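# Move one bottle from the cabinet onto the bench

## Task

Take exactly one bottle out of the cabinet and leave it standing upright on the bench, with the remaining two bottles still inside the cabinet.

## Robot and tools

Robot and frame. Two arms, left_arm and right_arm, each ride on their own carriage (left_rail, right_rail) along one floor track. All positions use one frame fixed to the table: z = 0 is the table top and +z is up, +x is the direction the arms face, +y is toward their left. The track runs along y at x = 0, with y = 0 at its centre; the table edge is at x = 0.17 m. left_rail is always the carriage on the +y side. An arm's base sits at x = 0, y = its carriage's position_m, z = 0.04 m, facing +x. Reported hand positions may be a few centimetres off, more at long reach.

Gripper. The fingers point along the gripper's +z and close along its y. end_effector_position is the point between the closed pads; fingertips extend about 33 mm past it (only about 9 mm when wide open). A block protrudes about 10 cm toward the gripper's +x. left_arm's fingers are rigid; right_arm's can fold, so with right_arm grip with the outer quarter of the pads, and avoid pressing fingertips into surfaces.

execute_actions(actions, cameras). actions holds one action (or is empty to just get state plus all images). An action may contain rows, steps, until, and device commands. rows: up to 15 rows, each used for one 1/30 s step. Each row is 18 numbers in [-1, 1]: left_arm's 6 joint values (shoulder pan, shoulder lift, elbow, wrist 1, wrist 2, wrist 3), then its gripper position, force_limit, speed, then the same 9 for right_arm. Both arms always appear. Joint values are offsets measured from the Joint targets reported when the call starts (not from the previous row); 1.0 equals 1.481 rad for pan and lift and 2.222 rad for the other four. Send 0 to hold a joint; repeating an offset in a later call moves it further. Gripper numbers are absolute commands: position +1 is 140 mm open, about -0.8 pads touch, -1 closes until blocked; force_limit -1 is about 14 N, 0 about 40 N, +1 about 58 N; speed -1 is about 30 mm/s, +1 about 250 mm/s (faster closes grip harder). To leave a gripper unchanged, resend its last three numbers. steps: 1 to 450, at least one per row, default 15; after the last row each arm keeps heading to that row's target. until stops early on rail conditions, e.g. {"left_rail": {"position_status": ["!=", "moving"]}} or {"all": {"status": "ended"}}. Rail commands: {"left_rail": {"position_m": ...}} is an absolute place in metres (left_rail -0.8 to 1.5, right_rail -1.5 to 0.8), with optional speed_m_s 0.01 to 1 and acceleration_factor 0.1 to 1, or {"stop": true}. Keep carriages at least about 0.78 m apart. Let a carriage arrive before positioning its arm. cameras: list of names (cam_high, cam_front, cam_side, cam_left_wrist, cam_right_wrist, or "all").

move(target, speed, blend, stop_force, zero, blocking, cameras). target is one 18-number row, or a list of up to 15 rows, laid out exactly as above; every row's joint offsets count from the same starting Joint targets. All joints travel together. speed is the top joint rate in rad/s, 0.01 to 3.14 (default 0.5), one value or one per target. blend (rad) rounds corners in a list; 0 stops at each. stop_force (4 to 120 N) ends an arm's path when its wrist senses that much resistance; use it with low speed when approaching a contact, and omit it when moving away from something. zero (default true) re-zeroes before the move. blocking=false returns early; then call wait or stop before sending more. The result adds a move: line such as done, off_target, held or fault.

wait(seconds 0 to 10) lets time pass. stop() brakes a running move. zoom_image(camera, region [x0, y0, x1, y1] in pixels, at most 504 by 504) enlarges part of the newest image; images are 672x504. zero_wrist_force(arm) tares the wrist sensor. finished_scene(scene) ends the scene for good; call it only once the bottle stands on the bench and the robot has let go.

Results. Joint positions and Joint targets give, per arm, the rail in m then six joint angles in rad. Joint velocities may read within noise. Tool commands, end_effector_position, quaternion (wxyz) and velocities are in the scene frame. object_status: 0 moving, 1 blocked while opening, 2 blocked while closing (something is gripped), 3 reached the target or pads met. position_measured is in counts: 3 fully open, 139 about 60 mm, 200 about 20 mm, 230 closed. Wrist force and torque are in the gripper's own axes. Joint torques, Motor temperatures (MOTOR HOT above 70 °C, forced stop at 85 °C), and rail position_status (moving, done, contact_stop, time_out, stopped, stopped_with_arm, stopped_for_other_arm, stopped_for_other_carriage) and position_answer (taken, not_taken) are also shown. "joint command not followed" means the clearance check trimmed commands; "joint sent to its limit" means a joint was clipped at its range end.

Limits and risks. Joint rates are capped (about 1.53 rad/s for pan and lift, 2.3 for the rest), so big displacements may need several calls. Outside force near 150 N on an arm, or excessive joint torque (wrist joints only about 26 N m), stops that arm for 10 s. Arms are stiff: a target slightly past a firm contact can fault. Never let the arms or grippers press each other. Do not drop the bottle, slam into the cabinet or table, knock over or drag out the other bottles, or let anything fall off the table or onto the track. Hold heavy items near their middle to avoid twisting the wrist, and do not hold loads or stretched poses longer than needed.

Each tool is called by a JSON object that holds its "name" and its "arguments", one argument or row to a line.

## Session

{"name": "execute_actions", "arguments": {
  "actions": []
}}

Scene clock: 0.00 s.
left_arm: end_effector_position=(+0.3563, +1.1233, +0.5790) position_measured=3 object_status=3 end_effector_quat_wxyz=(+0.000, +0.000, +1.000, +0.000) | right_arm: end_effector_position=(+0.3563, -1.0270, +0.5790) position_measured=3 object_status=3 end_effector_quat_wxyz=(+0.000, +0.000, +1.000, +0.000)
Joint positions: left_arm=[1.045 -0.28 -2.157 1.821 -1.235 -1.571 -0.28] | right_arm=[-1.106 -0.28 -2.157 1.821 -1.235 -1.571 -0.28]
Joint velocities: within noise
Joint torques (N m): no reading
Motor temperatures (°C): left_arm=[27 36 32 34 37 43] | right_arm=[34 40 30 42 41 40]
Wrist force (N): no reading
Wrist torque (N m): no reading
Wrist force, peak (N): no reading
Joint targets: left_arm=[1.045 -0.280 -2.157 1.821 -1.235 -1.571 -0.280] | right_arm=[-1.106 -0.280 -2.157 1.821 -1.235 -1.571 -0.280]
Tool commands: left_gripper/position=+1.0 left_gripper/force_limit=+1.0 left_gripper/speed=+1.0 right_gripper/position=+1.0 right_gripper/force_limit=+1.0 right_gripper/speed=+1.0
left_rail: position_m=1.045 position_status=done
right_rail: position_m=-1.106 position_status=done

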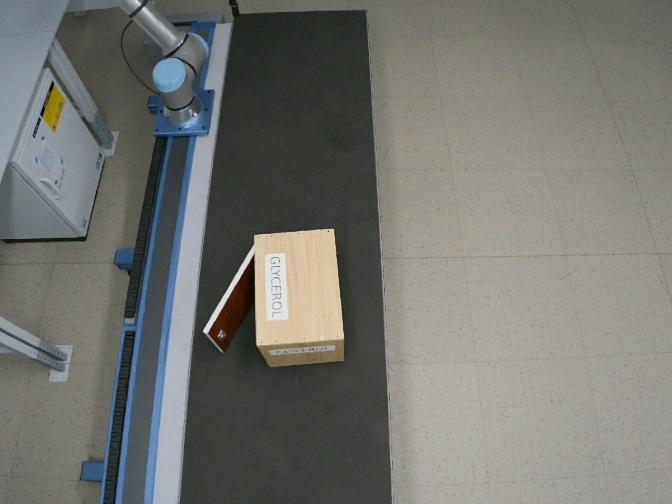

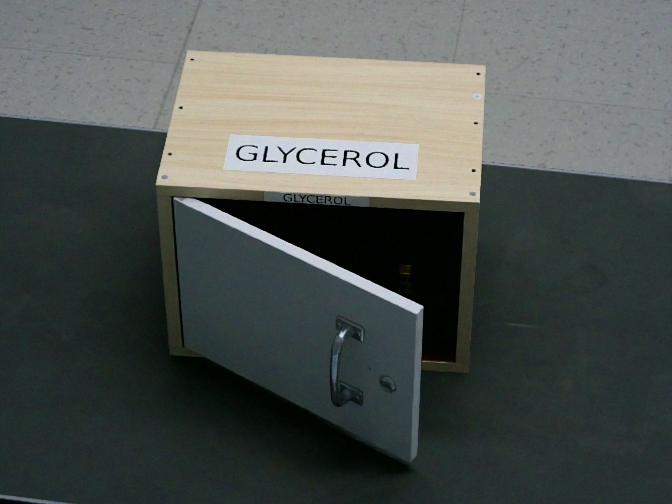

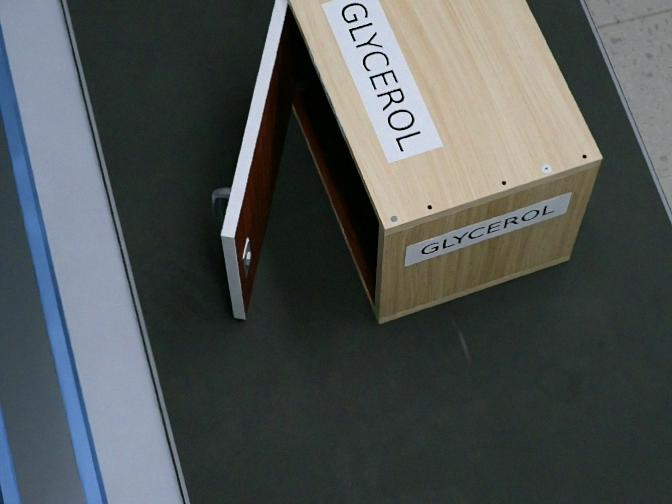

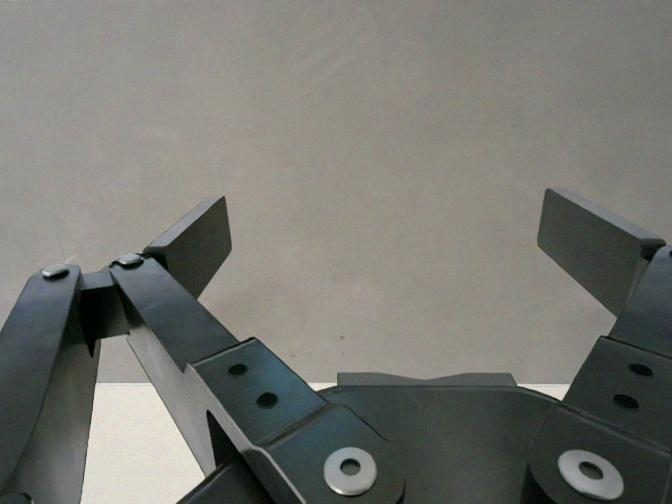

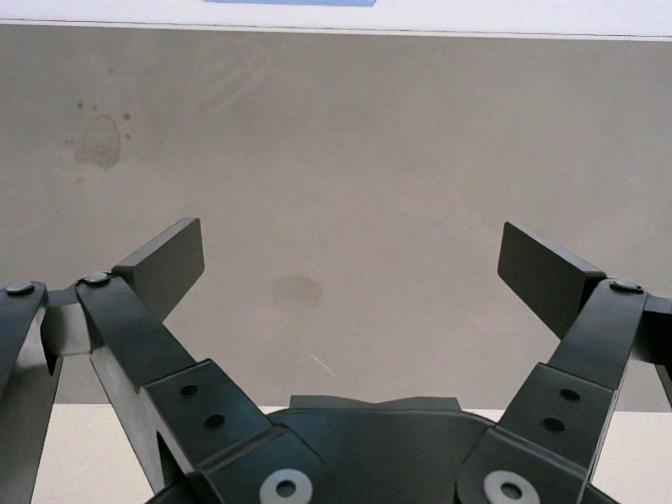

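{"name": "zoom_image", "arguments": {
  "camera": "cam_front",
  "region": [340, 180, 500, 480]
}}

{"name": "zoom_image", "arguments": {
  "camera": "cam_high",
  "region": [170, 200, 400, 400]
}}

{"name": "zoom_image", "arguments": {
  "camera": "cam_side",
  "region": [180, 0, 480, 340]
}}

Scaled by 1.680.

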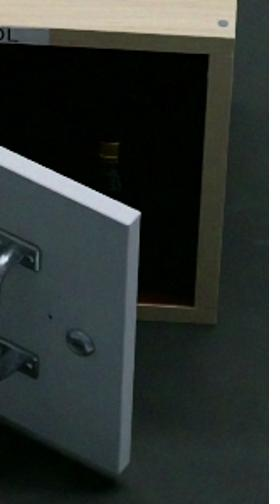

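Scaled by 2.191.

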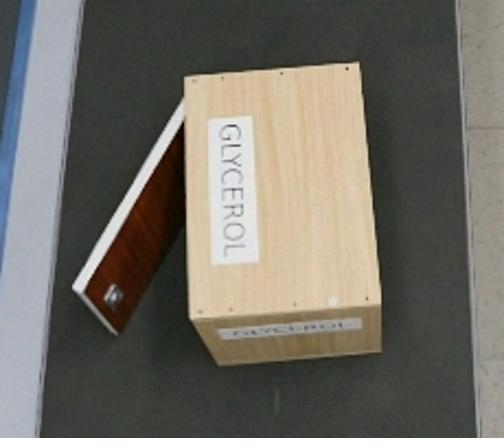

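Scaled by 1.482.

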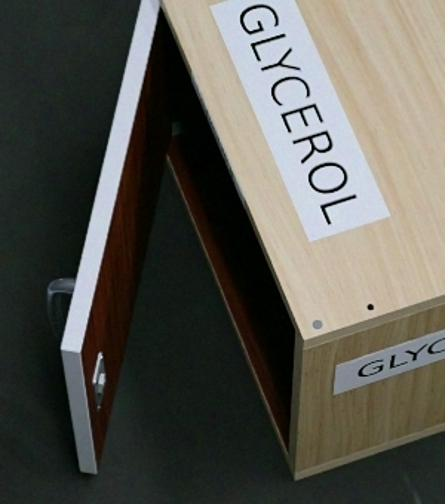

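{"name": "execute_actions", "arguments": {
  "actions": [
    {"right_rail": {"position_m": -1.42}, "left_rail": {"position_m": -0.5}, "steps": 200, "until": {"all": {"status": "ended"}}}
  ]
}}

{"name": "move", "arguments": {
  "target": [0.34, 0.28, -0.12, 0.64, 0.707, -0.48, -1, -1, 0, 0, 0, 0, 0, 0, 0, 1, 1, 1],
  "speed": 1.2
}}

Scene clock: 223.93 s.
left_arm: end_effector_position=(+0.3563, -0.4214, +0.5790) position_measured=3 object_status=3 end_effector_quat_wxyz=(+0.000, +0.000, +1.000, +0.000) | right_arm: end_effector_position=(+0.3563, -1.3414, +0.5790) position_measured=3 object_status=3 end_effector_quat_wxyz=(+0.000, +0.000, +1.000, +0.000)
Joint positions: left_arm=[-0.5 -0.281 -2.157 1.821 -1.235 -1.571 -0.28] | right_arm=[-1.42 -0.28 -2.157 1.821 -1.235 -1.571 -0.28]
Joint torques (N m): left_arm=[-4.19 0.45 -55.57 -4.32 -0.3 0.58] | right_arm=[-0.52 1.92 -48.98 -5.35 0.11 0.02]
Wrist force (N): left_arm=[-0.1 0.0 -0.2] | right_arm=[0.1 0.2 -0.3]
Wrist torque (N m): left_arm=[0.01 0.02 0.00] | right_arm=[0.04 -0.02 -0.01]
Wrist force, peak (N): left_arm=[0.0 3.0 0.2] | right_arm=[0.1 3.2 -0.3]
Joint targets: left_arm=[-0.500 -0.280 -2.157 1.821 -1.235 -1.571 -0.280] | right_arm=[-1.420 -0.280 -2.157 1.821 -1.235 -1.571 -0.280]
Tool commands: left_gripper/position=+1.0 left_gripper/force_limit=+1.0 left_gripper/speed=+1.0 right_gripper/position=+1.0 right_gripper/force_limit=+1.0 right_gripper/speed=+1.0
left_rail: position_m=-0.500 position_status=done
right_rail: position_m=-1.420 position_status=done

Scene clock: 226.23 s.
left_arm: end_effector_position=(+0.3319, +0.1031, +0.8113) position_measured=233 object_status=3 end_effector_quat_wxyz=(-0.156, +0.000, +0.707, +0.690) | right_arm: end_effector_position=(+0.3563, -1.3414, +0.5790) position_measured=3 object_status=3 end_effector_quat_wxyz=(+0.000, +0.000, +1.000, +0.000)
Joint positions: left_arm=[-0.5 0.223 -1.742 1.554 0.187 0 -1.347] | right_arm=[-1.42 -0.28 -2.157 1.821 -1.235 -1.571 -0.28]
Joint torques (N m): left_arm=[5.13 -12.7 -61.2 4.63 1.74 -2.78] | right_arm=[-0.58 -0.83 -47.31 -5.37 0.15 -0.26]
Wrist force (N): left_arm=[-0.1 -1.7 -2.7] | right_arm=[0.1 0.0 -0.2]
Wrist torque (N m): left_arm=[-0.10 -0.07 0.06] | right_arm=[-0.01 -0.02 -0.01]
Wrist force, peak (N): left_arm=[-2.7 -1.1 -3.2] | right_arm=[0.0 0.1 -0.6]
Joint targets: left_arm=[-0.500 0.223 -1.742 1.554 0.187 0.000 -1.347] | right_arm=[-1.420 -0.280 -2.157 1.821 -1.235 -1.571 -0.280]
left_rail: position_m=-0.500 position_status=done
right_rail: position_m=-1.420 position_status=done
move: done

{"name": "move", "arguments": {
  "target": [0.3428, 0.281, -0.1228, 0.6428, 0.7069, -0.4788, -1, -1, 0, 0, 0, 0, 0, 0, 0, 1, 1, 1],
  "speed": 1.2,
  "cameras": ["cam_left_wrist", "cam_front", "cam_high"]
}}

Scene clock: 233.17 s.
left_arm: end_effector_position=(+0.3303, +0.0301, +0.4999) position_measured=233 object_status=3 end_effector_quat_wxyz=(+0.000, +0.000, +1.000, +0.000) | right_arm: end_effector_position=(+0.3563, -1.3414, +0.5790) position_measured=3 object_status=3 end_effector_quat_wxyz=(+0.000, +0.000, +1.000, +0.000)
Joint positions: left_arm=[-0.5 0.731 -1.326 1.281 1.615 1.57 -2.411] | right_arm=[-1.42 -0.28 -2.157 1.821 -1.235 -1.571 -0.28]
Joint torques (N m): left_arm=[6.18 -47.33 -55.77 10.75 1.28 -2.32] | right_arm=[-2.35 1.76 -49.18 -5.34 0 -0.25]
Wrist force (N): left_arm=[0.1 -0.1 0.7] | right_arm=[0.1 0.1 -0.3]
Wrist torque (N m): left_arm=[-0.05 -0.09 0.05] | right_arm=[0.02 -0.03 -0.01]
Wrist force, peak (N): left_arm=[-4.0 -0.6 -2.5] | right_arm=[0.1 0.4 -0.4]
Joint targets: left_arm=[-0.500 0.731 -1.326 1.281 1.615 1.571 -2.411] | right_arm=[-1.420 -0.280 -2.157 1.821 -1.235 -1.571 -0.280]
left_rail: position_m=-0.500 position_status=done
right_rail: position_m=-1.420 position_status=done
move: done
Images, in order (width x height): cam_high 672x504, cam_front 672x504, cam_left_wrist 672x504.

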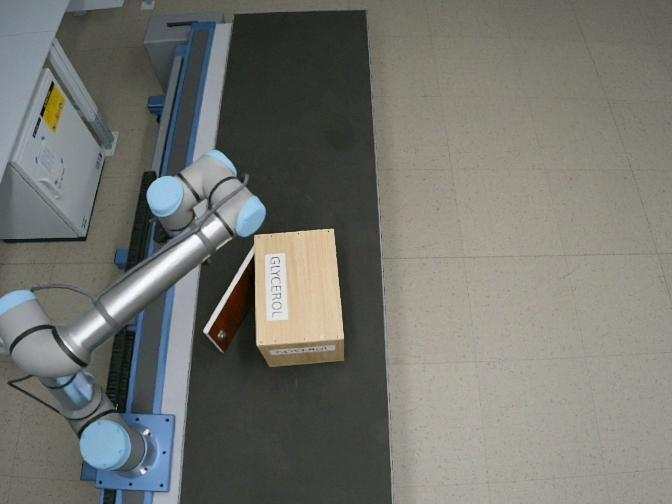

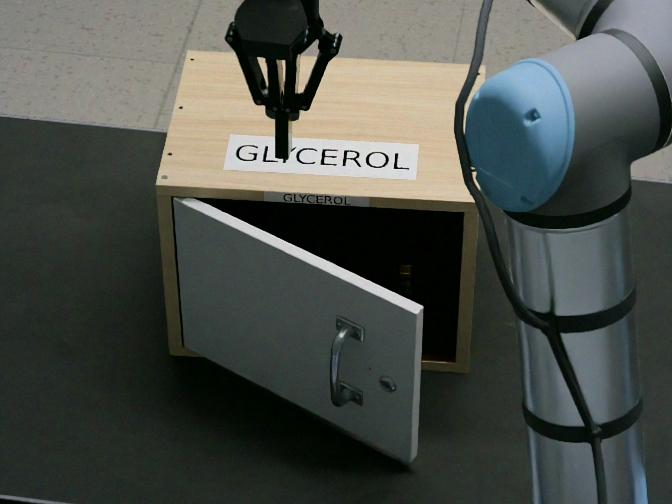

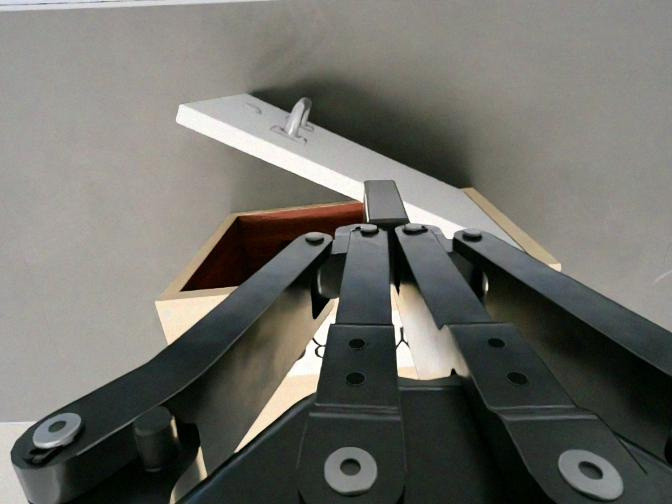

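{"name": "move", "arguments": {
  "target": [
    [-0.1096, -0.0612, 0.0889, -0.0481, 0, -0.0730, -1, -1, 0, 0, 0, 0, 0, 0, 0, 1, 1, 1],
    [-0.1096, -0.0030, 0.2172, -0.2153, 0, -0.0730, -1, -1, 0, 0, 0, 0, 0, 0, 0, 1, 1, 1]
  ],
  "speed": [0.6, 0.25],
  "stop_force": 15,
  "cameras": ["cam_left_wrist", "cam_front", "cam_side"]
}}

Scene clock: 288.20 s.
left_arm: end_effector_position=(+0.3653, -0.0599, +0.2349) position_measured=233 object_status=3 end_effector_quat_wxyz=(+0.000, +0.000, +1.000, +0.000) | right_arm: end_effector_position=(+0.3563, -1.3414, +0.5790) position_measured=3 object_status=3 end_effector_quat_wxyz=(+0.000, +0.000, +1.000, +0.000)
Joint positions: left_arm=[-0.5 0.569 -1.33 1.764 1.137 1.571 -2.573] | right_arm=[-1.42 -0.28 -2.157 1.821 -1.235 -1.571 -0.28]
Joint torques (N m): left_arm=[-12.21 -43.12 -32.03 0.36 -0.99 -2.4] | right_arm=[-2.24 -1.05 -48.01 -5.18 0.06 -0.39]
Wrist force (N): left_arm=[0.1 0.3 0.3] | right_arm=[0.0 -0.1 -0.3]
Wrist torque (N m): left_arm=[0.00 -0.07 0.05] | right_arm=[-0.03 0.00 0.00]
Wrist force, peak (N): left_arm=[-1.0 -1.7 1.5] | right_arm=[0.5 0.3 0.1]
Joint targets: left_arm=[-0.500 0.569 -1.330 1.764 1.137 1.571 -2.573] | right_arm=[-1.420 -0.280 -2.157 1.821 -1.235 -1.571 -0.280]
left_rail: position_m=-0.500 position_status=done
right_rail: position_m=-1.420 position_status=done
move: done
Images, in order (width x height): cam_front 672x504, cam_side 672x504, cam_left_wrist 672x504.

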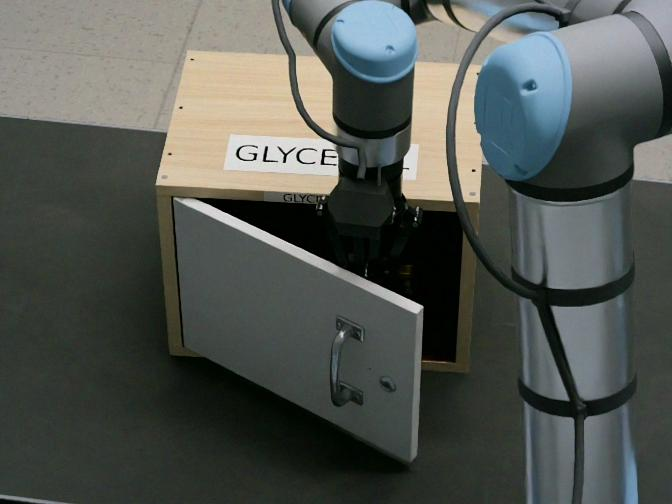

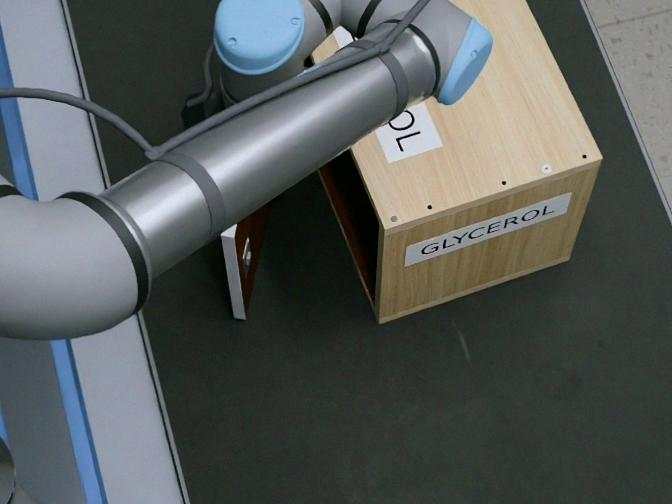

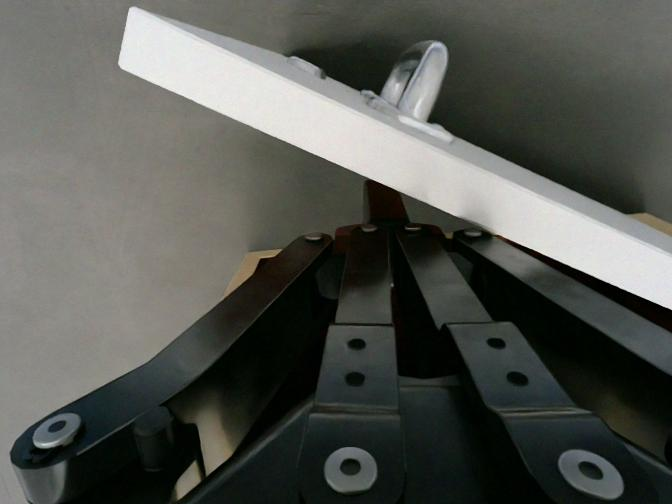

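{"name": "move", "arguments": {
  "target": [
    [0.0300, -0.0051, 0.0043, -0.0009, 0, 0.0200, -1, -1, 0, 0, 0, 0, 0, 0, 0, 1, 1, 1],
    [0.1625, 0.0079, -0.0068, 0.0016, 0, 0.1083, -1, -1, 0, 0, 0, 0, 0, 0, 0, 1, 1, 1],
    [0.2632, 0.0772, -0.0692, 0.0177, 0, 0.1754, -1, -1, 0, 0, 0, 0, 0, 0, 0, 1, 1, 1],
    [0.3235, 0.1598, -0.1496, 0.0432, 0, 0.2156, -1, -1, 0, 0, 0, 0, 0, 0, 0, 1, 1, 1],
    [0.3483, 0.2269, -0.2196, 0.0684, 0, 0.2321, -1, -1, 0, 0, 0, 0, 0, 0, 0, 1, 1, 1],
    [0.3524, 0.2714, -0.2682, 0.0874, 0, 0.2349, -1, -1, 0, 0, 0, 0, 0, 0, 0, 1, 1, 1]
  ],
  "speed": 0.15,
  "blend": 0.02,
  "stop_force": 35,
  "cameras": ["cam_high", "cam_front", "cam_side", "cam_left_wrist"]
}}

Scene clock: 305.00 s.
left_arm: end_effector_position=(+0.2162, +0.2921, +0.2348) position_measured=233 object_status=3 end_effector_quat_wxyz=(+0.000, +0.000, +1.000, +0.000) | right_arm: end_effector_position=(+0.3563, -1.3414, +0.5790) position_measured=3 object_status=3 end_effector_quat_wxyz=(+0.000, +0.000, +1.000, +0.000)
Joint positions: left_arm=[-0.5 1.091 -0.928 1.168 1.331 1.571 -2.051] | right_arm=[-1.42 -0.28 -2.157 1.821 -1.235 -1.571 -0.28]
Joint torques (N m): left_arm=[5.62 -79.19 -57.13 6.15 -0.87 3.26] | right_arm=[-4.05 -1.95 -47.19 -5.02 -0.09 -0.46]
Wrist force (N): left_arm=[2.9 -8.6 -2.5] | right_arm=[0.3 0.0 -0.5]
Wrist torque (N m): left_arm=[-0.34 -0.32 -0.09] | right_arm=[0.00 -0.06 0.00]
Wrist force, peak (N): left_arm=[3.5 -10.8 -1.0] | right_arm=[0.4 0.1 -0.7]
Joint targets: left_arm=[-0.500 1.091 -0.928 1.168 1.331 1.571 -2.051] | right_arm=[-1.420 -0.280 -2.157 1.821 -1.235 -1.571 -0.280]
left_rail: position_m=-0.500 position_status=done
right_rail: position_m=-1.420 position_status=done
move: done
Images, in order (width x height): cam_high 672x504, cam_front 672x504, cam_side 672x504, cam_left_wrist 672x504.

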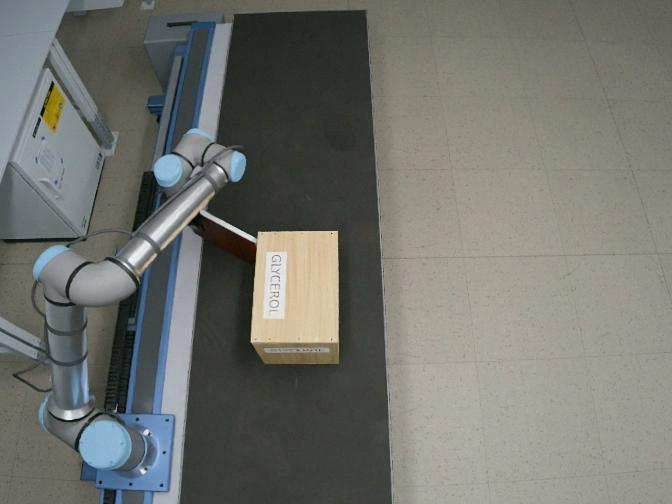

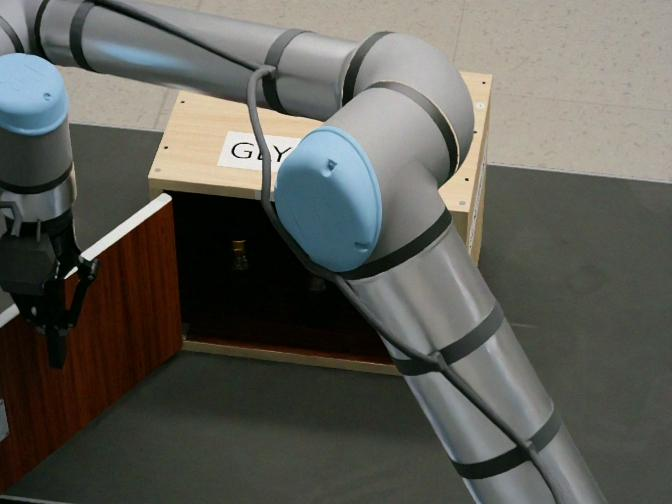

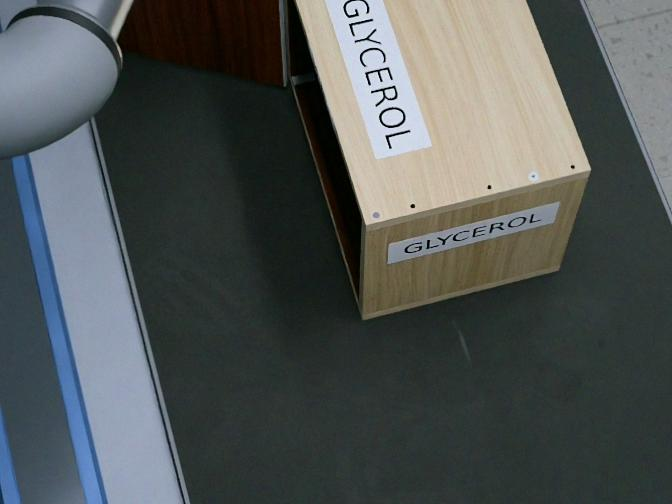

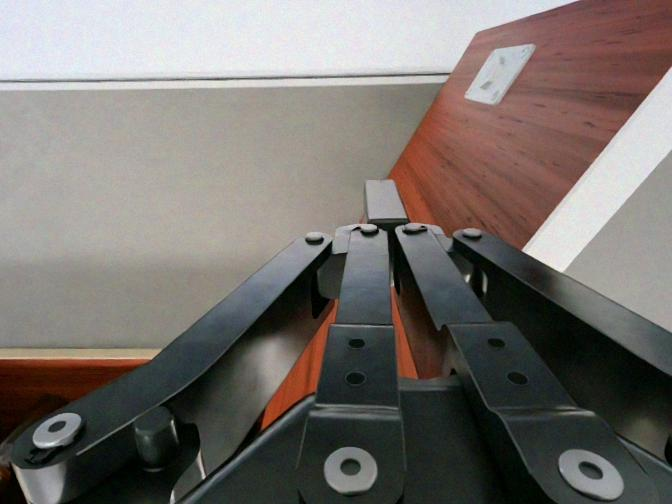

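{"name": "move", "arguments": {
  "target": [
    [-0.0696, -0.1928, -0.0154, 0.1440, 0, 0, -1, -1, 0, 0, 0, 0, 0, 0, 0, 1, 1, 1],
    [0.2190, -0.4099, 0.3799, -0.8136, 0.6369, 0.9230, -1, -1, 0, 0, 0, 0, 0, 0, 0, 1, 1, 1]
  ],
  "speed": [0.5, 1.2],
  "blend": 0.05
}}

{"name": "move", "arguments": {
  "target": [0, 0.2386, 0.0870, -0.2461, 0, 0, 1, -1, 0, 0, 0, 0, 0, 0, 0, 1, 1, 1],
  "speed": 0.6,
  "cameras": ["cam_high", "cam_front", "cam_side", "cam_left_wrist"]
}}

Scene clock: 333.33 s.
left_arm: end_effector_position=(+0.3016, +0.1569, +0.4644) position_measured=233 object_status=3 end_effector_quat_wxyz=(+0.205, +0.661, +0.396, +0.604) | right_arm: end_effector_position=(+0.3563, -1.3414, +0.5790) position_measured=3 object_status=3 end_effector_quat_wxyz=(+0.000, +0.000, +1.000, +0.000)
Joint positions: left_arm=[-0.5 1.313 -1.459 1.8 0.057 2.638 -0.514] | right_arm=[-1.42 -0.28 -2.157 1.821 -1.235 -1.571 -0.28]
Joint torques (N m): left_arm=[-13.53 -35.12 -59.92 4.98 -1.4 -3.22] | right_arm=[-1.32 3.23 -47.51 -5.55 -0.19 -0.63]
Wrist force (N): left_arm=[0.2 -1.3 -2.0] | right_arm=[0.2 0.1 -0.3]
Wrist torque (N m): left_arm=[-0.01 -0.18 0.03] | right_arm=[0.03 -0.05 0.00]
Wrist force, peak (N): left_arm=[-10.3 -2.1 -3.4] | right_arm=[0.0 0.7 0.1]
Joint targets: left_arm=[-0.500 1.313 -1.459 1.800 0.057 2.638 -0.514] | right_arm=[-1.420 -0.280 -2.157 1.821 -1.235 -1.571 -0.280]
left_rail: position_m=-0.500 position_status=done
right_rail: position_m=-1.420 position_status=done
move: held (left_arm; a check stopped the path); path passed 1 of 2 targets; limits=held; left_arm: the wrist 1 is farthest, 0.534 rad from its target
joint command not followed: on one or more control steps a check withheld the commanded joint targets of the left arm, and it was not sent them on those steps.
cause: the commanded joint targets, or the way to them, would bring two parts of the arm too close to each other (its gripper and another part of the arm, with joints 5 (wrist 1) to 7 (wrist 3) between them, 35 mm apart when it was first held).

Scene clock: 335.03 s.
left_arm: end_effector_position=(+0.3090, +0.1846, +0.1511) position_measured=3 object_status=3 end_effector_quat_wxyz=(+0.205, +0.661, +0.396, +0.604) | right_arm: end_effector_position=(+0.3563, -1.3414, +0.5790) position_measured=3 object_status=3 end_effector_quat_wxyz=(+0.000, +0.000, +1.000, +0.000)
Joint positions: left_arm=[-0.5 1.313 -1.106 1.993 -0.489 2.638 -0.514] | right_arm=[-1.42 -0.28 -2.157 1.821 -1.235 -1.571 -0.28]
Joint torques (N m): left_arm=[-6.09 -53.67 -21.8 -3.29 -0.4 -2.7] | right_arm=[-2.41 -0.35 -47.22 -5.17 -0.12 -0.84]
Wrist force (N): left_arm=[0.2 -0.9 -1.8] | right_arm=[-0.2 -0.1 -0.5]
Wrist torque (N m): left_arm=[0.01 -0.10 0.07] | right_arm=[-0.02 0.04 0.00]
Wrist force, peak (N): left_arm=[-2.1 -3.3 -1.3] | right_arm=[0.4 0.2 -0.7]
Joint targets: left_arm=[-0.500 1.313 -1.105 1.993 -0.489 2.638 -0.514] | right_arm=[-1.420 -0.280 -2.157 1.821 -1.235 -1.571 -0.280]
left_rail: position_m=-0.500 position_status=done
right_rail: position_m=-1.420 position_status=done
move: done
Images, in order (width x height): cam_high 672x504, cam_front 672x504, cam_side 672x504, cam_left_wrist 672x504.

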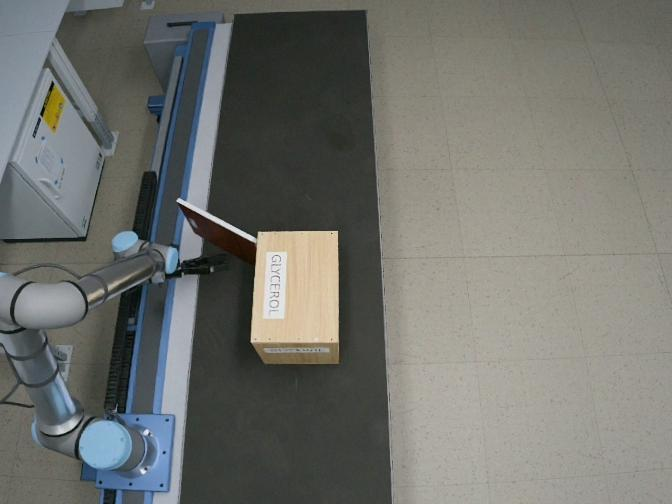

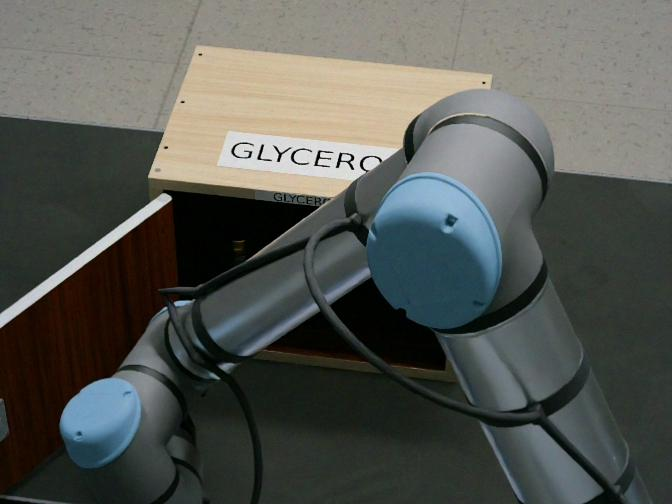

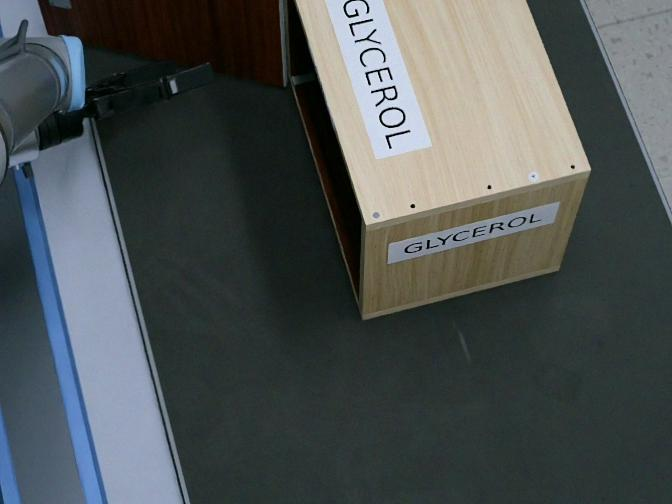

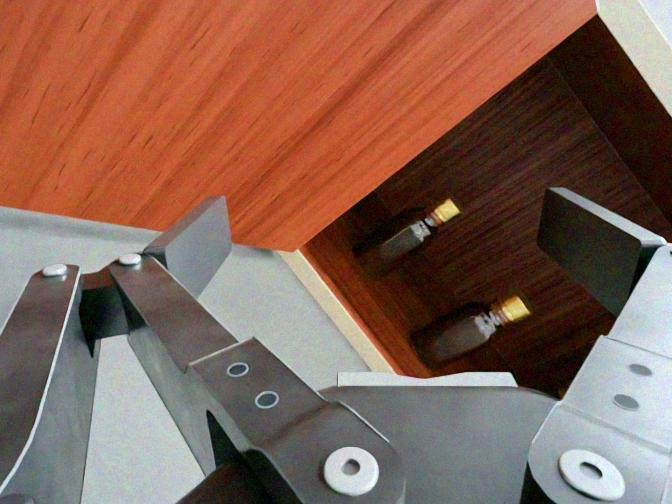

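{"name": "zoom_image", "arguments": {
  "camera": "cam_left_wrist",
  "region": [270, 40, 672, 400]
}}

{"name": "zoom_image", "arguments": {
  "camera": "cam_front",
  "region": [150, 170, 480, 400]
}}

Scaled by 1.254.

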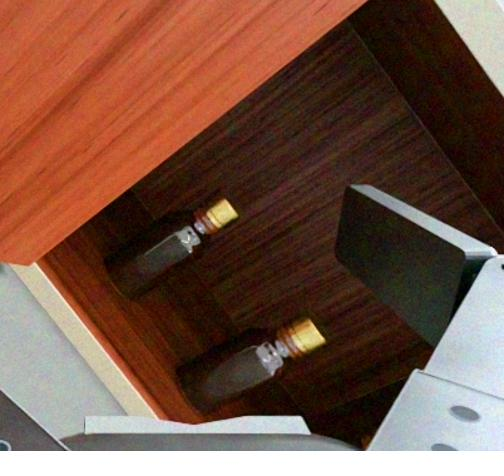

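Scaled by 1.527.

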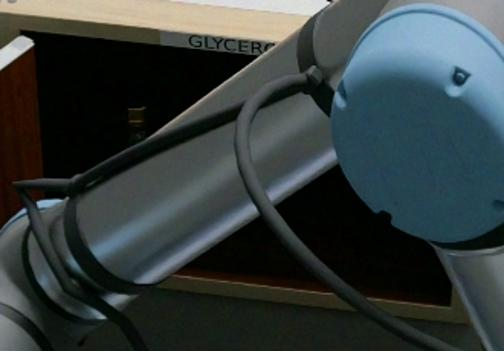

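{"name": "move", "arguments": {
  "target": [-0.1009, -0.0511, 0.1635, -0.3090, 0.0434, 0.2313, 1, -1, 0, 0, 0, 0, 0, 0, 0, 1, 1, 1],
  "speed": 0.7,
  "cameras": ["cam_left_wrist", "cam_front"]
}}

Scene clock: 396.00 s.
left_arm: end_effector_position=(+0.3533, +0.0448, +0.1392) position_measured=3 object_status=3 end_effector_quat_wxyz=(+0.064, +0.715, +0.114, +0.687) | right_arm: end_effector_position=(+0.3563, -1.3414, +0.5790) position_measured=3 object_status=3 end_effector_quat_wxyz=(+0.000, +0.000, +1.000, +0.000)
Joint positions: left_arm=[-0.5 1.205 -1.16 2.254 -0.978 2.708 -0.146] | right_arm=[-1.42 -0.28 -2.157 1.821 -1.235 -1.571 -0.28]
Joint torques (N m): left_arm=[6.37 -44.01 -34.97 1.86 -1.44 -2.92] | right_arm=[-0.12 -0.8 -47.58 -5.41 -0.06 -0.67]
Wrist force (N): left_arm=[0.0 0.1 -1.9] | right_arm=[0.0 -0.1 -0.3]
Wrist torque (N m): left_arm=[0.36 -0.15 -0.07] | right_arm=[-0.03 0.01 0.00]
Wrist force, peak (N): left_arm=[-4.4 5.8 -2.8] | right_arm=[0.0 -0.2 -0.6]
Joint targets: left_arm=[-0.500 1.205 -1.160 2.254 -0.977 2.708 -0.147] | right_arm=[-1.420 -0.280 -2.157 1.821 -1.235 -1.571 -0.280]
left_rail: position_m=-0.500 position_status=done
right_rail: position_m=-1.420 position_status=done
move: held (left_arm; a check stopped the path); limits=held; left_arm: the wrist 1 is farthest, 0.198 rad from its target
joint command not followed: on one or more control steps a check withheld the commanded joint targets of the left arm, and it was not sent them on those steps.
cause: the commanded joint targets, or the way to them, would bring two parts of the arm too close to each other (its gripper and another part of the arm, with joints 5 (wrist 1) to 7 (wrist 3) between them, 6 mm apart when it was first held).
Images, in order (width x height): cam_front 672x504, cam_left_wrist 672x504.

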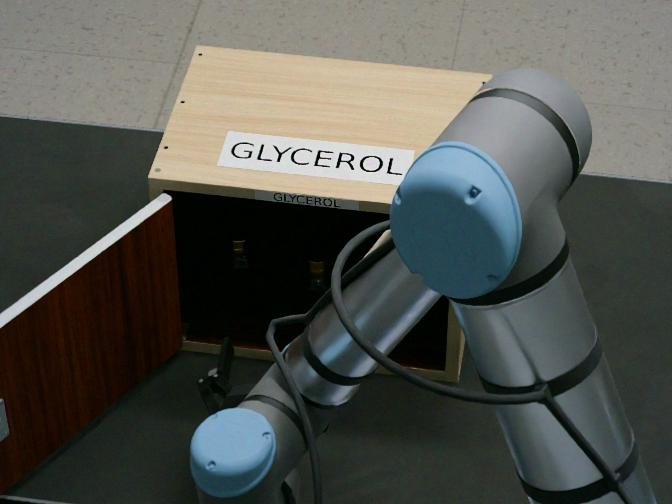

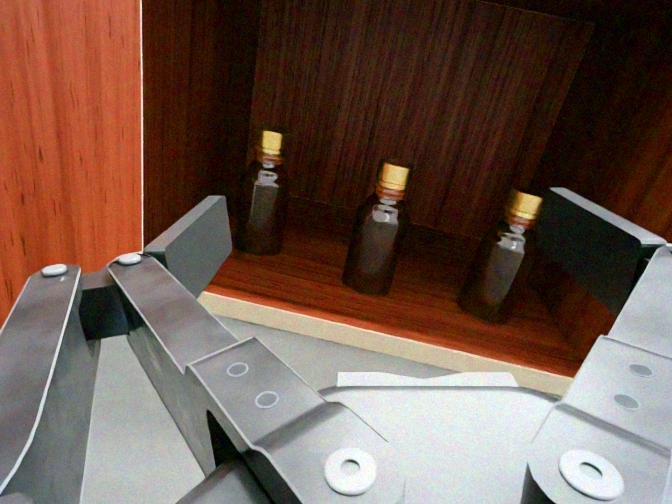

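{"name": "move", "arguments": {
  "target": [-0.1174, 0.0381, 0.1101, -0.1878, -0.1262, 0.0657, 0.36, -1, 0, 0, 0, 0, 0, 0, 0, 1, 1, 1],
  "speed": 0.6,
  "cameras": ["cam_left_wrist", "cam_front", "cam_high"]
}}

Scene clock: 489.80 s.
left_arm: end_effector_position=(+0.3792, -0.0289, +0.0852) position_measured=84 object_status=3 end_effector_quat_wxyz=(-0.061, +0.704, +0.062, +0.704) | right_arm: end_effector_position=(+0.3563, -1.3414, +0.5790) position_measured=3 object_status=3 end_effector_quat_wxyz=(+0.000, +0.000, +1.000, +0.000)
Joint positions: left_arm=[-0.5 1.031 -1.104 2.498 -1.394 2.428 -0.001] | right_arm=[-1.42 -0.28 -2.157 1.821 -1.235 -1.571 -0.28]
Joint torques (N m): left_arm=[-12.2 -34.85 -2.88 -6.5 -2.33 2.84] | right_arm=[-1.11 -0.35 -47.08 -5.24 0.1 -0.83]
Wrist force (N): left_arm=[0.3 0.7 -2.1] | right_arm=[0.1 0.2 -0.1]
Wrist torque (N m): left_arm=[0.48 -0.34 -0.29] | right_arm=[0.04 -0.03 0.00]
Wrist force, peak (N): left_arm=[1.8 -1.2 -2.5] | right_arm=[0.7 -0.2 -0.2]
Joint targets: left_arm=[-0.500 1.031 -1.104 2.499 -1.395 2.428 -0.001] | right_arm=[-1.420 -0.280 -2.157 1.821 -1.235 -1.571 -0.280]
left_rail: position_m=-0.500 position_status=done
right_rail: position_m=-1.420 position_status=done
move: done
Images, in order (width x height): cam_high 672x504, cam_front 672x504, cam_left_wrist 672x504.

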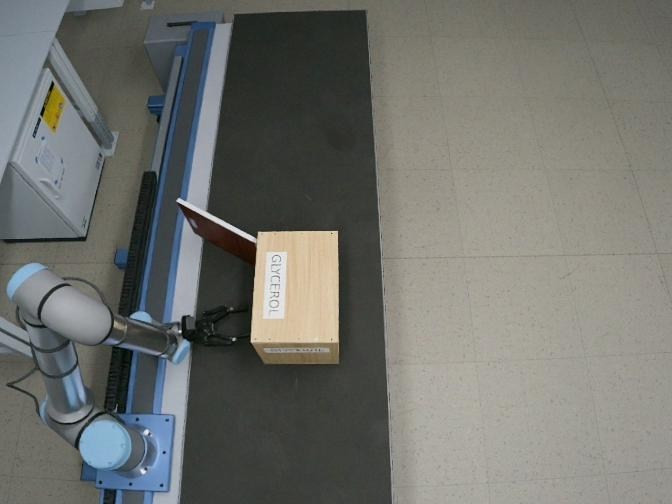

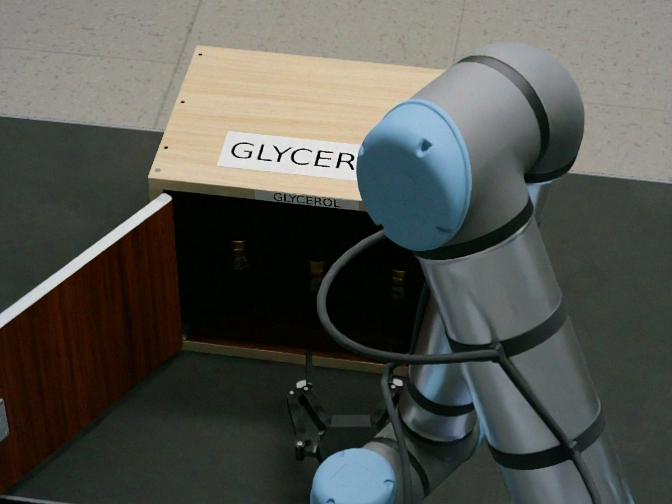

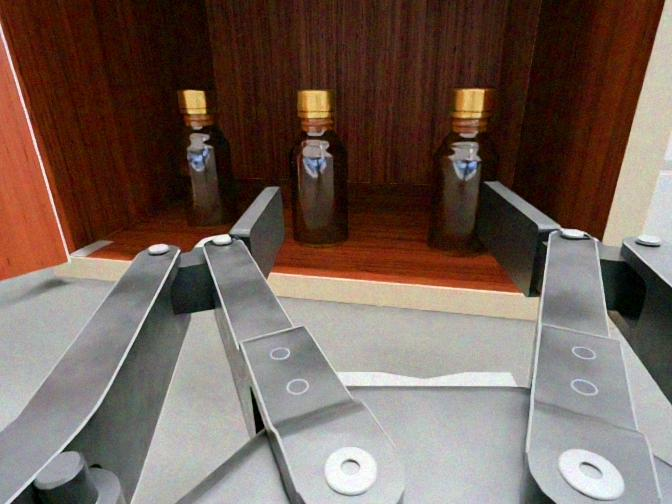

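{"name": "move", "arguments": {
  "target": [-0.0479, 0.0556, -0.0552, 0.0181, -0.0320, 0, 0.36, -1, 0, 0, 0, 0, 0, 0, 0, 1, 1, 1],
  "speed": 0.25,
  "stop_force": 12,
  "cameras": ["cam_left_wrist"]
}}

Scene clock: 565.03 s.
left_arm: end_effector_position=(+0.4465, +0.0215, +0.0652) position_measured=84 object_status=3 end_effector_quat_wxyz=(-0.061, +0.704, +0.062, +0.704) | right_arm: end_effector_position=(+0.3563, -1.3414, +0.5790) position_measured=3 object_status=3 end_effector_quat_wxyz=(+0.000, +0.000, +1.000, +0.000)
Joint positions: left_arm=[-0.5 0.96 -1.022 2.376 -1.354 2.356 -0.001] | right_arm=[-1.42 -0.28 -2.157 1.821 -1.235 -1.571 -0.28]
Joint torques (N m): left_arm=[-15.88 -40.88 -24.84 1.49 -2.11 3.16] | right_arm=[-1.77 -0.04 -47.13 -4.74 0.1 -0.98]
Wrist force (N): left_arm=[0.6 0.6 -2.1] | right_arm=[0.4 0.1 -0.4]
Wrist torque (N m): left_arm=[0.47 -0.40 -0.30] | right_arm=[0.03 -0.09 -0.01]
Wrist force, peak (N): left_arm=[0.9 1.7 -3.6] | right_arm=[0.5 0.4 -0.4]
Joint targets: left_arm=[-0.500 0.960 -1.022 2.376 -1.354 2.356 -0.001] | right_arm=[-1.420 -0.280 -2.157 1.821 -1.235 -1.571 -0.280]
left_rail: position_m=-0.500 position_status=done
right_rail: position_m=-1.420 position_status=done
move: done
Images, in order (width x height): cam_left_wrist 672x504.

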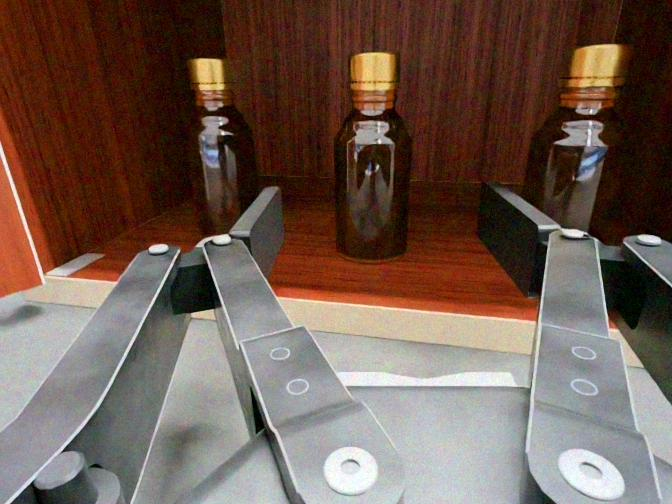

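{"name": "move", "arguments": {
  "target": [-0.0983, 0.0209, -0.0403, 0.0264, -0.0655, 0, 0.36, -1, 0, 0, 0, 0, 0, 0, 0, 1, 1, 1],
  "speed": 0.15,
  "stop_force": 10,
  "cameras": ["cam_left_wrist"]
}}

Scene clock: 588.77 s.
left_arm: end_effector_position=(+0.5457, +0.0357, +0.0631) position_measured=84 object_status=3 end_effector_quat_wxyz=(-0.061, +0.704, +0.062, +0.704) | right_arm: end_effector_position=(+0.3563, -1.3414, +0.5790) position_measured=3 object_status=3 end_effector_quat_wxyz=(+0.000, +0.000, +1.000, +0.000)
Joint positions: left_arm=[-0.5 0.814 -0.991 2.286 -1.296 2.211 -0.001] | right_arm=[-1.42 -0.28 -2.157 1.821 -1.235 -1.571 -0.28]
Joint torques (N m): left_arm=[-14.07 -48.68 -28.45 0.81 -2.06 3.02] | right_arm=[-4.04 -2.37 -46.37 -5.3 0.05 -1.03]
Wrist force (N): left_arm=[0.6 0.6 -2.0] | right_arm=[0.3 0.0 -0.1]
Wrist torque (N m): left_arm=[0.50 -0.39 -0.32] | right_arm=[-0.01 -0.07 0.00]
Wrist force, peak (N): left_arm=[0.1 0.6 -3.1] | right_arm=[0.5 0.4 -0.4]
Joint targets: left_arm=[-0.500 0.814 -0.991 2.286 -1.296 2.211 -0.001] | right_arm=[-1.420 -0.280 -2.157 1.821 -1.235 -1.571 -0.280]
left_rail: position_m=-0.500 position_status=done
right_rail: position_m=-1.420 position_status=done
move: done
Images, in order (width x height): cam_left_wrist 672x504.

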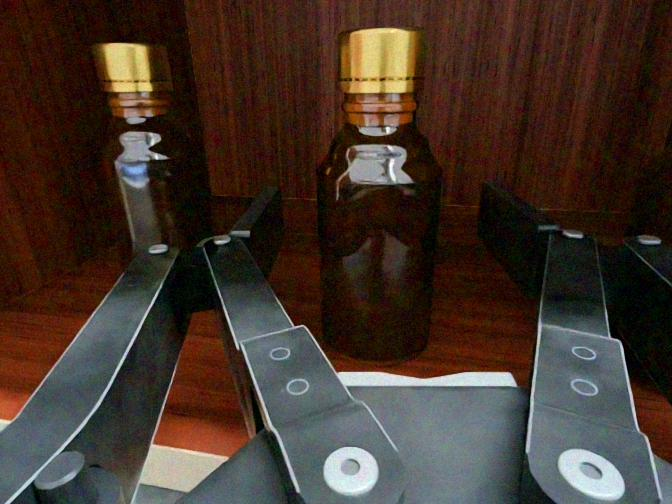

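{"name": "execute_actions", "arguments": {
  "actions": [
    {"rows": [[0, 0, 0, 0, 0, 0, -1, -0.5, -1, 0, 0, 0, 0, 0, 0, 1, 1, 1]], "steps": 90}
  ],
  "cameras": ["cam_left_wrist"]
}}

Scene clock: 595.10 s.
left_arm: end_effector_position=(+0.5458, +0.0357, +0.0631) position_measured=161 object_status=2 end_effector_quat_wxyz=(-0.061, +0.704, +0.062, +0.704) | right_arm: end_effector_position=(+0.3563, -1.3414, +0.5790) position_measured=3 object_status=3 end_effector_quat_wxyz=(+0.000, +0.000, +1.000, +0.000)
Joint positions: left_arm=[-0.5 0.814 -0.991 2.286 -1.296 2.211 -0.001] | right_arm=[-1.42 -0.28 -2.157 1.821 -1.235 -1.571 -0.28]
Joint torques (N m): left_arm=[-13.66 -53.27 -24.29 0.91 0.88 2.4] | right_arm=[-1.88 -0.32 -45.83 -5.58 -0.16 -1.2]
Wrist force (N): left_arm=[2.4 -0.3 -2.8] | right_arm=[0.1 0.1 -0.2]
Wrist torque (N m): left_arm=[0.49 -0.47 -0.20] | right_arm=[0.04 -0.01 0.00]
Wrist force, peak (N): left_arm=[2.8 -0.6 -2.9] | right_arm=[0.3 0.3 -0.7]
Joint targets: left_arm=[-0.500 0.814 -0.991 2.286 -1.296 2.211 -0.001] | right_arm=[-1.420 -0.280 -2.157 1.821 -1.235 -1.571 -0.280]
left_rail: position_m=-0.500 position_status=done
right_rail: position_m=-1.420 position_status=done
Images, in order (width x height): cam_left_wrist 672x504.

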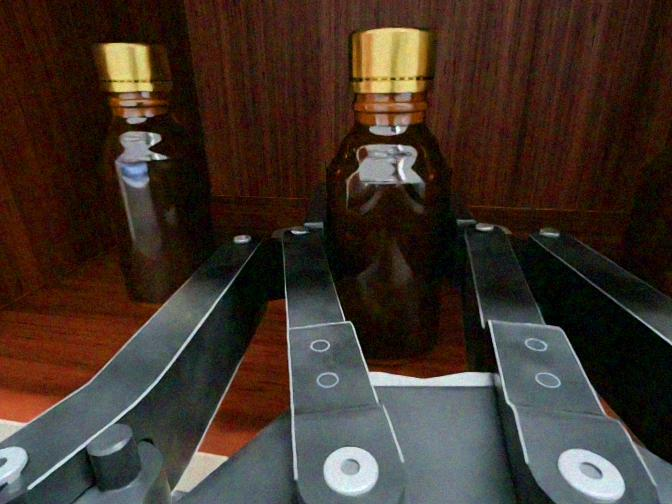

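{"name": "move", "arguments": {
  "target": [
    [0, 0, 0, 0, 0, 0, 0.1, -0.5, -1, 0, 0, 0, 0, 0, 0, 1, 1, 1],
    [-0.0063, -0.0755, -0.0292, 0.1956, -0.0114, 0.0680, 0.1, -0.5, -1, 0, 0, 0, 0, 0, 0, 1, 1, 1],
    [-0.0063, -0.0755, -0.0292, 0.1956, -0.0114, 0.0680, -1, -0.3, -1, 0, 0, 0, 0, 0, 0, 1, 1, 1]
  ],
  "speed": 0.35,
  "cameras": ["cam_left_wrist"]
}}

Scene clock: 651.50 s.
left_arm: end_effector_position=(+0.5459, +0.0357, +0.0663) position_measured=161 object_status=0 end_effector_quat_wxyz=(-0.055, +0.774, +0.068, +0.627) | right_arm: end_effector_position=(+0.3563, -1.3414, +0.5790) position_measured=3 object_status=3 end_effector_quat_wxyz=(+0.000, +0.000, +1.000, +0.000)
Joint positions: left_arm=[-0.5 0.805 -1.102 2.222 -0.861 2.186 0.15] | right_arm=[-1.42 -0.28 -2.157 1.821 -1.235 -1.571 -0.28]
Joint torques (N m): left_arm=[-11.03 -86.26 -34.57 1.55 -1.33 2.85] | right_arm=[-2.86 -0.03 -46.38 -4.89 0.1 -1.17]
Wrist force (N): left_arm=[1.7 1.2 -1.9] | right_arm=[0.4 -0.3 -0.2]
Wrist torque (N m): left_arm=[0.53 -0.37 -0.21] | right_arm=[-0.06 -0.09 0.00]
Wrist force, peak (N): left_arm=[2.6 -0.3 -2.8] | right_arm=[0.4 0.5 -0.5]
Joint targets: left_arm=[-0.500 0.805 -1.102 2.222 -0.861 2.186 0.150] | right_arm=[-1.420 -0.280 -2.157 1.821 -1.235 -1.571 -0.280]
left_rail: position_m=-0.500 position_status=done
right_rail: position_m=-1.420 position_status=done
move: done
Images, in order (width x height): cam_left_wrist 672x504.

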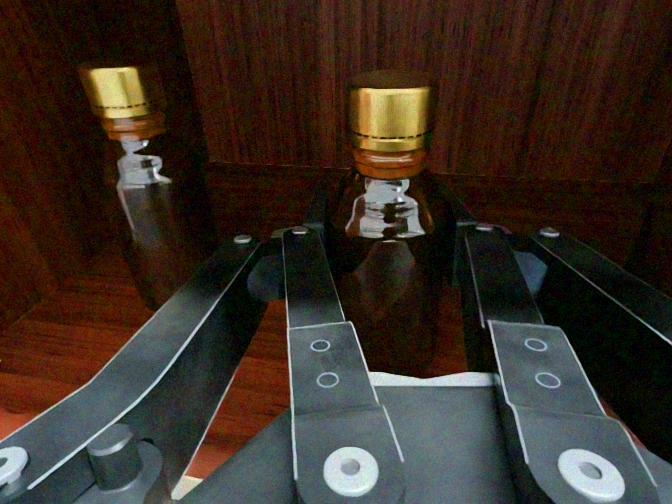

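{"name": "move", "arguments": {
  "target": [
    [0, -0.0307, -0.0018, 0.0223, 0, 0, -1, -0.3, -1, 0, 0, 0, 0, 0, 0, 1, 1, 1],
    [0.0772, -0.0579, 0.0342, 0.0153, 0.0496, 0.0176, -1, -0.3, -1, 0, 0, 0, 0, 0, 0, 1, 1, 1],
    [0.1738, -0.0741, 0.0579, 0.0220, 0.1111, 0.0450, -1, -0.3, -1, 0, 0, 0, 0, 0, 0, 1, 1, 1]
  ],
  "speed": [0.05, 0.2, 0.2],
  "blend": [0.01, 0.03, 0],
  "cameras": ["cam_left_wrist", "cam_front"]
}}

Scene clock: 681.60 s.
left_arm: end_effector_position=(+0.3788, +0.0063, +0.0910) position_measured=161 object_status=2 end_effector_quat_wxyz=(-0.055, +0.774, +0.068, +0.627) | right_arm: end_effector_position=(+0.3563, -1.3414, +0.5790) position_measured=3 object_status=3 end_effector_quat_wxyz=(+0.000, +0.000, +1.000, +0.000)
Joint positions: left_arm=[-0.5 1.062 -1.212 2.35 -0.812 2.432 0.25] | right_arm=[-1.42 -0.28 -2.157 1.821 -1.235 -1.571 -0.28]
Joint torques (N m): left_arm=[3.52 -76.57 -13.63 2.27 3.26 3.01] | right_arm=[-3.07 0.45 -45.49 -5.22 -0.14 -1.18]
Wrist force (N): left_arm=[-2.2 0.6 -0.5] | right_arm=[0.0 0.1 -0.4]
Wrist torque (N m): left_arm=[0.42 -0.24 -0.25] | right_arm=[0.03 0.00 0.00]
Wrist force, peak (N): left_arm=[-3.4 1.2 -1.3] | right_arm=[0.5 0.1 -0.5]
Joint targets: left_arm=[-0.500 1.063 -1.212 2.350 -0.812 2.432 0.250] | right_arm=[-1.420 -0.280 -2.157 1.821 -1.235 -1.571 -0.280]
left_rail: position_m=-0.500 position_status=done
right_rail: position_m=-1.420 position_status=done
move: done
Images, in order (width x height): cam_front 672x504, cam_left_wrist 672x504.

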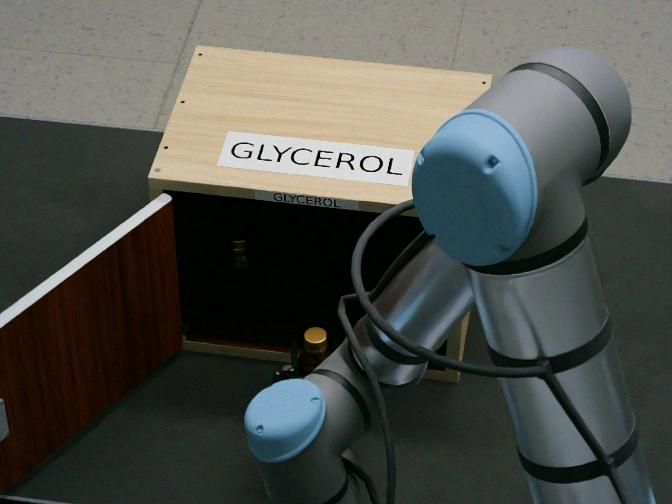

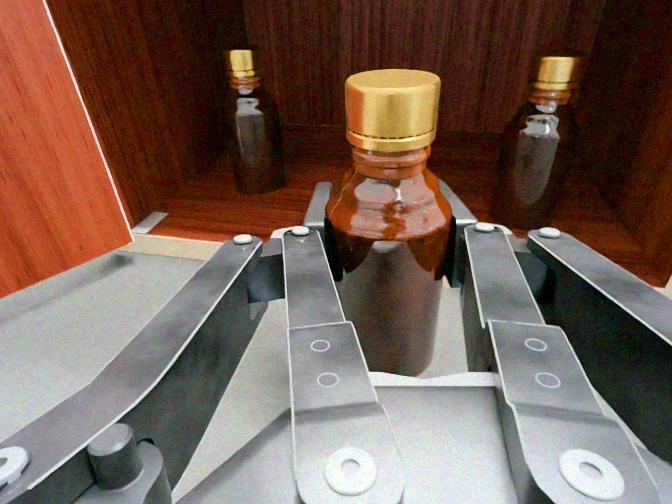

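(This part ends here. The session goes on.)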